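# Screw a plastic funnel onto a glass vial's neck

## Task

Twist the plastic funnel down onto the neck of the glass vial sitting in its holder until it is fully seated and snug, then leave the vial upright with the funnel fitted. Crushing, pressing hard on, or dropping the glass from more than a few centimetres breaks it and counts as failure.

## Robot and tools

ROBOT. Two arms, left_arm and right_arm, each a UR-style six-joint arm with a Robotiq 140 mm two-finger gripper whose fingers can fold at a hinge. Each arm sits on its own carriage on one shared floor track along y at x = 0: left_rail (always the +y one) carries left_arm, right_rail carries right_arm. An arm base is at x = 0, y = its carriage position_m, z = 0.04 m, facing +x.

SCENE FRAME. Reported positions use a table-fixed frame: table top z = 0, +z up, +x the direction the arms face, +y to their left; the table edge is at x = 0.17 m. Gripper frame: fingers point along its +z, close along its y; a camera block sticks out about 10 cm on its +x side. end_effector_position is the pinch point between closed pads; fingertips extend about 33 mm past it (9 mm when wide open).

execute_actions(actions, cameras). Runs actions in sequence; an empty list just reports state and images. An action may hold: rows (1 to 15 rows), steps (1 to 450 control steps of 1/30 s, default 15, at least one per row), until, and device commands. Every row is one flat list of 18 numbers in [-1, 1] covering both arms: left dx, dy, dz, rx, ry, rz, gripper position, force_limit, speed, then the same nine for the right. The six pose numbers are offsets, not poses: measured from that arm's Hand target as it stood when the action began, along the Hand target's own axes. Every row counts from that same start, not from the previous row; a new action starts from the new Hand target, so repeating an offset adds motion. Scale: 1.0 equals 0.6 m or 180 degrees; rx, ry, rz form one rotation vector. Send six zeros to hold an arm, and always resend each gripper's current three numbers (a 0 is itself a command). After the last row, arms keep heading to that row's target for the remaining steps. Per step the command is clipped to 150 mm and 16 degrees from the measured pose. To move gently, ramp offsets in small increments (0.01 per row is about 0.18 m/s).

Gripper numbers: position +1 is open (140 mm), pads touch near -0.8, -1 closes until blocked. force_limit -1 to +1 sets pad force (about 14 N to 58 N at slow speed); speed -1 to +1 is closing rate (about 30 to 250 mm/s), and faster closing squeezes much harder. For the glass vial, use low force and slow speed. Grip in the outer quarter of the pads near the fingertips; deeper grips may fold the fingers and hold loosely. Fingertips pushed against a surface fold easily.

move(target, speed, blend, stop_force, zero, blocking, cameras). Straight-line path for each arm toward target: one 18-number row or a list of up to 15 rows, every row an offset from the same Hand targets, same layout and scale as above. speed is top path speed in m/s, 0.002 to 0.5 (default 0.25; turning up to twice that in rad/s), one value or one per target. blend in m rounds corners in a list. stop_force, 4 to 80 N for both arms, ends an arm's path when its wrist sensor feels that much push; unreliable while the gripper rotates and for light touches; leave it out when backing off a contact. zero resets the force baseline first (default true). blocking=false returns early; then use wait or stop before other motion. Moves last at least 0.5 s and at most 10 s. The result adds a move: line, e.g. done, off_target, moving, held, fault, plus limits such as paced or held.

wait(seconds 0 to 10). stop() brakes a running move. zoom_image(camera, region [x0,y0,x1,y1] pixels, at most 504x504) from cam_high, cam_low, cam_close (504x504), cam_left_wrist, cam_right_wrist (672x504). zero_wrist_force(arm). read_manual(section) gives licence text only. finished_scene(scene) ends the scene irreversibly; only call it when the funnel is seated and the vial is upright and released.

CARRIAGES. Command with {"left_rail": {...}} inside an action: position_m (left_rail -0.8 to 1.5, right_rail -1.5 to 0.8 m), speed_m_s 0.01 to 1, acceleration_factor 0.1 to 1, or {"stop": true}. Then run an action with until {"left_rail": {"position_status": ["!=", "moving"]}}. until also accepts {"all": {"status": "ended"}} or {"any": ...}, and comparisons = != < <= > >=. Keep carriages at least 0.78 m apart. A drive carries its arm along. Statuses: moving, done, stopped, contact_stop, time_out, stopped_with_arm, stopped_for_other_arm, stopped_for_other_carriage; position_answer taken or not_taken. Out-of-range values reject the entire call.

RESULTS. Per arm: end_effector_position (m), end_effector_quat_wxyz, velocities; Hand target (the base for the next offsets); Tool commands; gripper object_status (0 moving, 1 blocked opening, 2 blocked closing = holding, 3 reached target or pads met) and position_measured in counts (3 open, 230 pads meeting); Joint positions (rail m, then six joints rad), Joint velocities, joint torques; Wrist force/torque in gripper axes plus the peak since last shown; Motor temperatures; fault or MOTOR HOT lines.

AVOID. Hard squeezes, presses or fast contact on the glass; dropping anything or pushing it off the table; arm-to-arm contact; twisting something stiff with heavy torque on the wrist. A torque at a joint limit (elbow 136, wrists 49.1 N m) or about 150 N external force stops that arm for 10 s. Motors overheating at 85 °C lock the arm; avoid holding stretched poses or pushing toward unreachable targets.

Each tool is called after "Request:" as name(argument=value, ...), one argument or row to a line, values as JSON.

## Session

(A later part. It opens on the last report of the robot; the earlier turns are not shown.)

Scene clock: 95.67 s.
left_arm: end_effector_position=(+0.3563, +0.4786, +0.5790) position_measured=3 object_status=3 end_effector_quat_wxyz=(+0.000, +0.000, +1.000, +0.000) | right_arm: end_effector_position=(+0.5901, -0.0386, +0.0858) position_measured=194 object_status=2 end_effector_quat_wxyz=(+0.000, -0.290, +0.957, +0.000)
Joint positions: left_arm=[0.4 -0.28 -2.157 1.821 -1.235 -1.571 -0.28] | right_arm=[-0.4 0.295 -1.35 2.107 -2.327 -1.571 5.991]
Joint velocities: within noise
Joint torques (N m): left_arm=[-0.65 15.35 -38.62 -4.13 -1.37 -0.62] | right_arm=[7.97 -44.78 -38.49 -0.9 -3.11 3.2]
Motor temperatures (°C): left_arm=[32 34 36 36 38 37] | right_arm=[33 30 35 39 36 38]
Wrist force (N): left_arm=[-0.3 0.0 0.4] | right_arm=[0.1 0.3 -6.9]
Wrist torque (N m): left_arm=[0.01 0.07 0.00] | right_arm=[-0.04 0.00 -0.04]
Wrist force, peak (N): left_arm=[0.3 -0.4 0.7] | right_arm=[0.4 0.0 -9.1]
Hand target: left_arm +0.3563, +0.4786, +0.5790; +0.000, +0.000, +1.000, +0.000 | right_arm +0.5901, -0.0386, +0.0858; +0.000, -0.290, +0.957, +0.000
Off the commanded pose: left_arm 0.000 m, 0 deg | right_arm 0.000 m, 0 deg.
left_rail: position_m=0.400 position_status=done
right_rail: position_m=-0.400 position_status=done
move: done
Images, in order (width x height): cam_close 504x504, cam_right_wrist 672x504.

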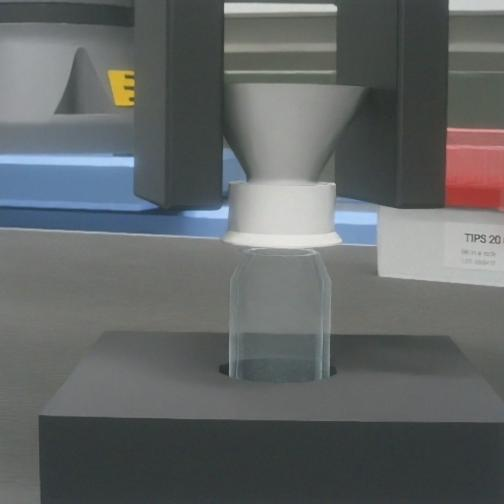

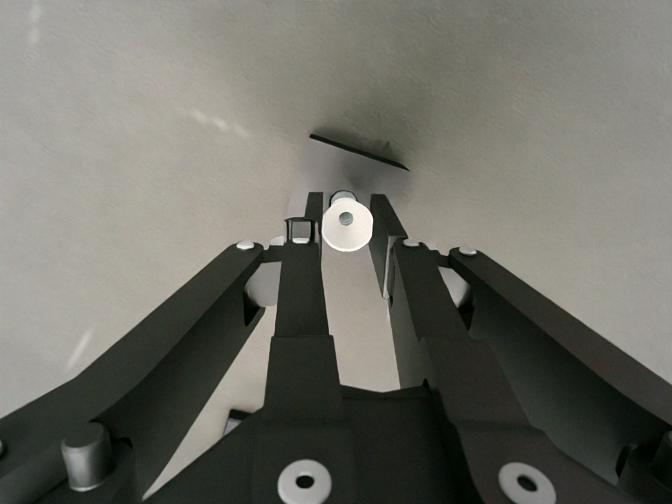

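Request:
move(
  target=[
    [0,0,0,0,0,0,1,1,1,0,0,0,0,0,0,-0.35,-0.3,-0.5],
    [0,0,0,0,0,0,1,1,1,0,0,0,0,0,-0.96,-0.35,-0.3,-0.5],
    [0,0,0,0,0,0,1,1,1,0,0,0,0,0,0.08,-1,-0.3,-1],
  ],
  speed=0.5,
  blend=[0,0.01,0],
  cameras=[],
)

Request:
move(
  target=[
    [0,0,0,0,0,0,1,1,1,0,0,0.0015,0,0,0.94,-1,-0.3,-1],
    [0,0,0,0,0,0,1,1,1,0,0,0.0025,0,0,-0.11,-1,-0.3,-1],
  ],
  speed=0.5,
  cameras=["cam_close"],
)

Request:
zoom_image(
  camera="cam_close",
  region=[180, 90, 400, 310],
)

Scene clock: 105.27 s.
left_arm: end_effector_position=(+0.3563, +0.4786, +0.5790) position_measured=3 object_status=3 end_effector_quat_wxyz=(+0.000, +0.000, +1.000, +0.000) | right_arm: end_effector_position=(+0.5900, -0.0386, +0.0858) position_measured=194 object_status=0 end_effector_quat_wxyz=(+0.000, -0.167, +0.986, +0.000)
Joint positions: left_arm=[0.4 -0.28 -2.157 1.821 -1.235 -1.571 -0.281] | right_arm=[-0.4 0.295 -1.35 2.107 -2.327 -1.571 -0.041]
Joint velocities: within noise
Joint torques (N m): left_arm=[-1.05 15.62 -38.97 -3.9 -1.45 -0.06] | right_arm=[-12.75 -76.04 -30.19 -2.38 3.61 -3.1]
Motor temperatures (°C): left_arm=[32 34 36 36 38 37] | right_arm=[33 30 35 39 36 38]
Wrist force (N): left_arm=[0.3 -0.1 0.5] | right_arm=[0.2 -0.3 -0.9]
Wrist torque (N m): left_arm=[-0.03 -0.07 0.00] | right_arm=[-0.09 -0.03 0.01]
Wrist force, peak (N): left_arm=[0.5 -0.2 0.8] | right_arm=[0.6 0.4 -7.1]
Hand target: left_arm +0.3563, +0.4786, +0.5790; +0.000, +0.000, +1.000, +0.000 | right_arm +0.5901, -0.0386, +0.0858; +0.000, -0.167, +0.986, +0.000
Off the commanded pose: left_arm 0.000 m, 0 deg | right_arm 0.000 m, 0 deg.
left_rail: position_m=0.400 position_status=done
right_rail: position_m=-0.400 position_status=done
move: done
No camera images: "cameras" was empty.

Scene clock: 112.63 s.
left_arm: end_effector_position=(+0.3563, +0.4786, +0.5790) position_measured=3 object_status=3 end_effector_quat_wxyz=(+0.000, +0.000, +1.000, +0.000) | right_arm: end_effector_position=(+0.5901, -0.0386, +0.0843) position_measured=194 object_status=2 end_effector_quat_wxyz=(+0.000, -0.334, +0.942, +0.000)
Joint positions: left_arm=[0.4 -0.28 -2.157 1.821 -1.235 -1.571 -0.28] | right_arm=[-0.4 0.295 -1.348 2.108 -2.33 -1.571 5.897]
Joint velocities: within noise
Joint torques (N m): left_arm=[-0.56 16.77 -38.96 -3.84 -0.97 -0.47] | right_arm=[7.79 -44.61 -37.92 -0.72 -3.31 2.26]
Motor temperatures (°C): left_arm=[32 34 36 36 38 37] | right_arm=[33 30 35 39 36 38]
Wrist force (N): left_arm=[0.3 -0.1 0.4] | right_arm=[0.4 0.2 -7.2]
Wrist torque (N m): left_arm=[-0.02 -0.05 0.00] | right_arm=[-0.08 -0.07 -0.04]
Wrist force, peak (N): left_arm=[0.3 -0.3 0.7] | right_arm=[0.3 -0.6 -9.6]
Hand target: left_arm +0.3563, +0.4786, +0.5790; +0.000, +0.000, +1.000, +0.000 | right_arm +0.5901, -0.0386, +0.0843; +0.000, -0.334, +0.942, +0.000
Off the commanded pose: left_arm 0.000 m, 0 deg | right_arm 0.000 m, 0 deg.
left_rail: position_m=0.400 position_status=done
right_rail: position_m=-0.400 position_status=done
move: done
Images, in order (width x height): cam_close 504x504.

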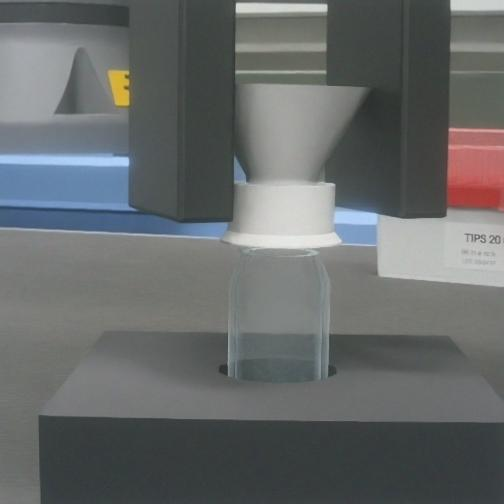

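Scaled by 2.291 from the camera's 504x504 image, which has a finer 720x720 frame.

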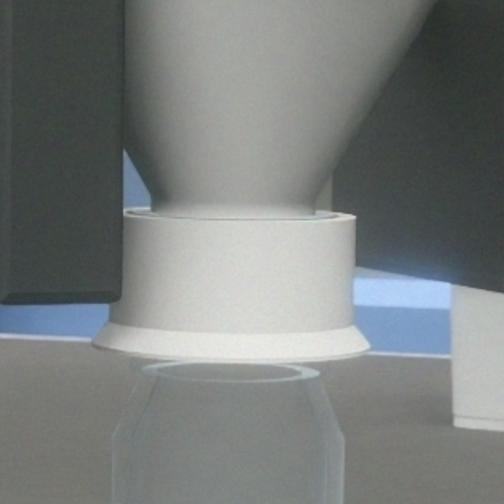

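Request:
move(
  target=[
    [0,0,0,0,0,0,1,1,1,0,0,0,0,0,0,-0.3,-0.3,-0.5],
    [0,0,0,0,0,0,1,1,1,0,0,-0.12,0,0,0,-0.3,-0.3,-0.5],
  ],
  speed=0.15,
  cameras=["cam_close"],
)

Scene clock: 115.00 s.
left_arm: end_effector_position=(+0.3563, +0.4786, +0.5790) position_measured=3 object_status=3 end_effector_quat_wxyz=(+0.000, +0.000, +1.000, +0.000) | right_arm: end_effector_position=(+0.5900, -0.0385, +0.1562) position_measured=167 object_status=3 end_effector_quat_wxyz=(+0.000, -0.334, +0.942, +0.000)
Joint positions: left_arm=[0.4 -0.28 -2.157 1.821 -1.235 -1.571 -0.28] | right_arm=[-0.4 0.295 -1.434 2.051 -2.188 -1.571 5.897]
Joint velocities: within noise
Joint torques (N m): left_arm=[-0.43 14.66 -38.22 -4.24 -1.27 -0.71] | right_arm=[-9.99 -73.23 -45.37 -1.63 -2.14 -2]
Motor temperatures (°C): left_arm=[32 34 36 36 38 37] | right_arm=[33 30 35 39 36 38]
Wrist force (N): left_arm=[-0.1 -0.1 0.7] | right_arm=[0.3 -0.5 0.0]
Wrist torque (N m): left_arm=[-0.03 0.02 0.00] | right_arm=[-0.14 -0.06 0.02]
Wrist force, peak (N): left_arm=[0.4 -0.5 0.6] | right_arm=[0.5 -0.3 -7.5]
Hand target: left_arm +0.3563, +0.4786, +0.5790; +0.000, +0.000, +1.000, +0.000 | right_arm +0.5900, -0.0386, +0.1563; +0.000, -0.334, +0.942, +0.000
Off the commanded pose: left_arm 0.000 m, 0 deg | right_arm 0.000 m, 0 deg.
left_rail: position_m=0.400 position_status=done
right_rail: position_m=-0.400 position_status=done
move: done
Images, in order (width x height): cam_close 504x504.

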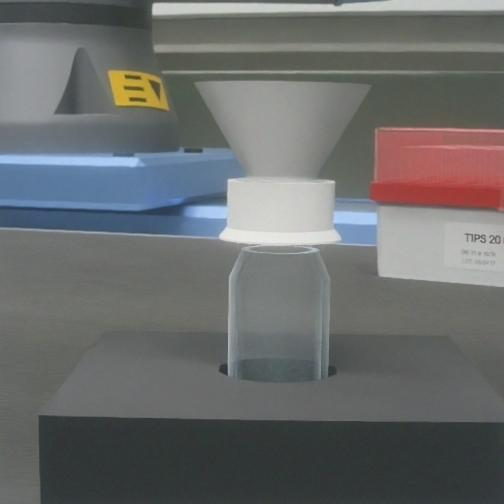

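Request:
finished_scene(
  scene=1,
)

The scene is finished: the task was done.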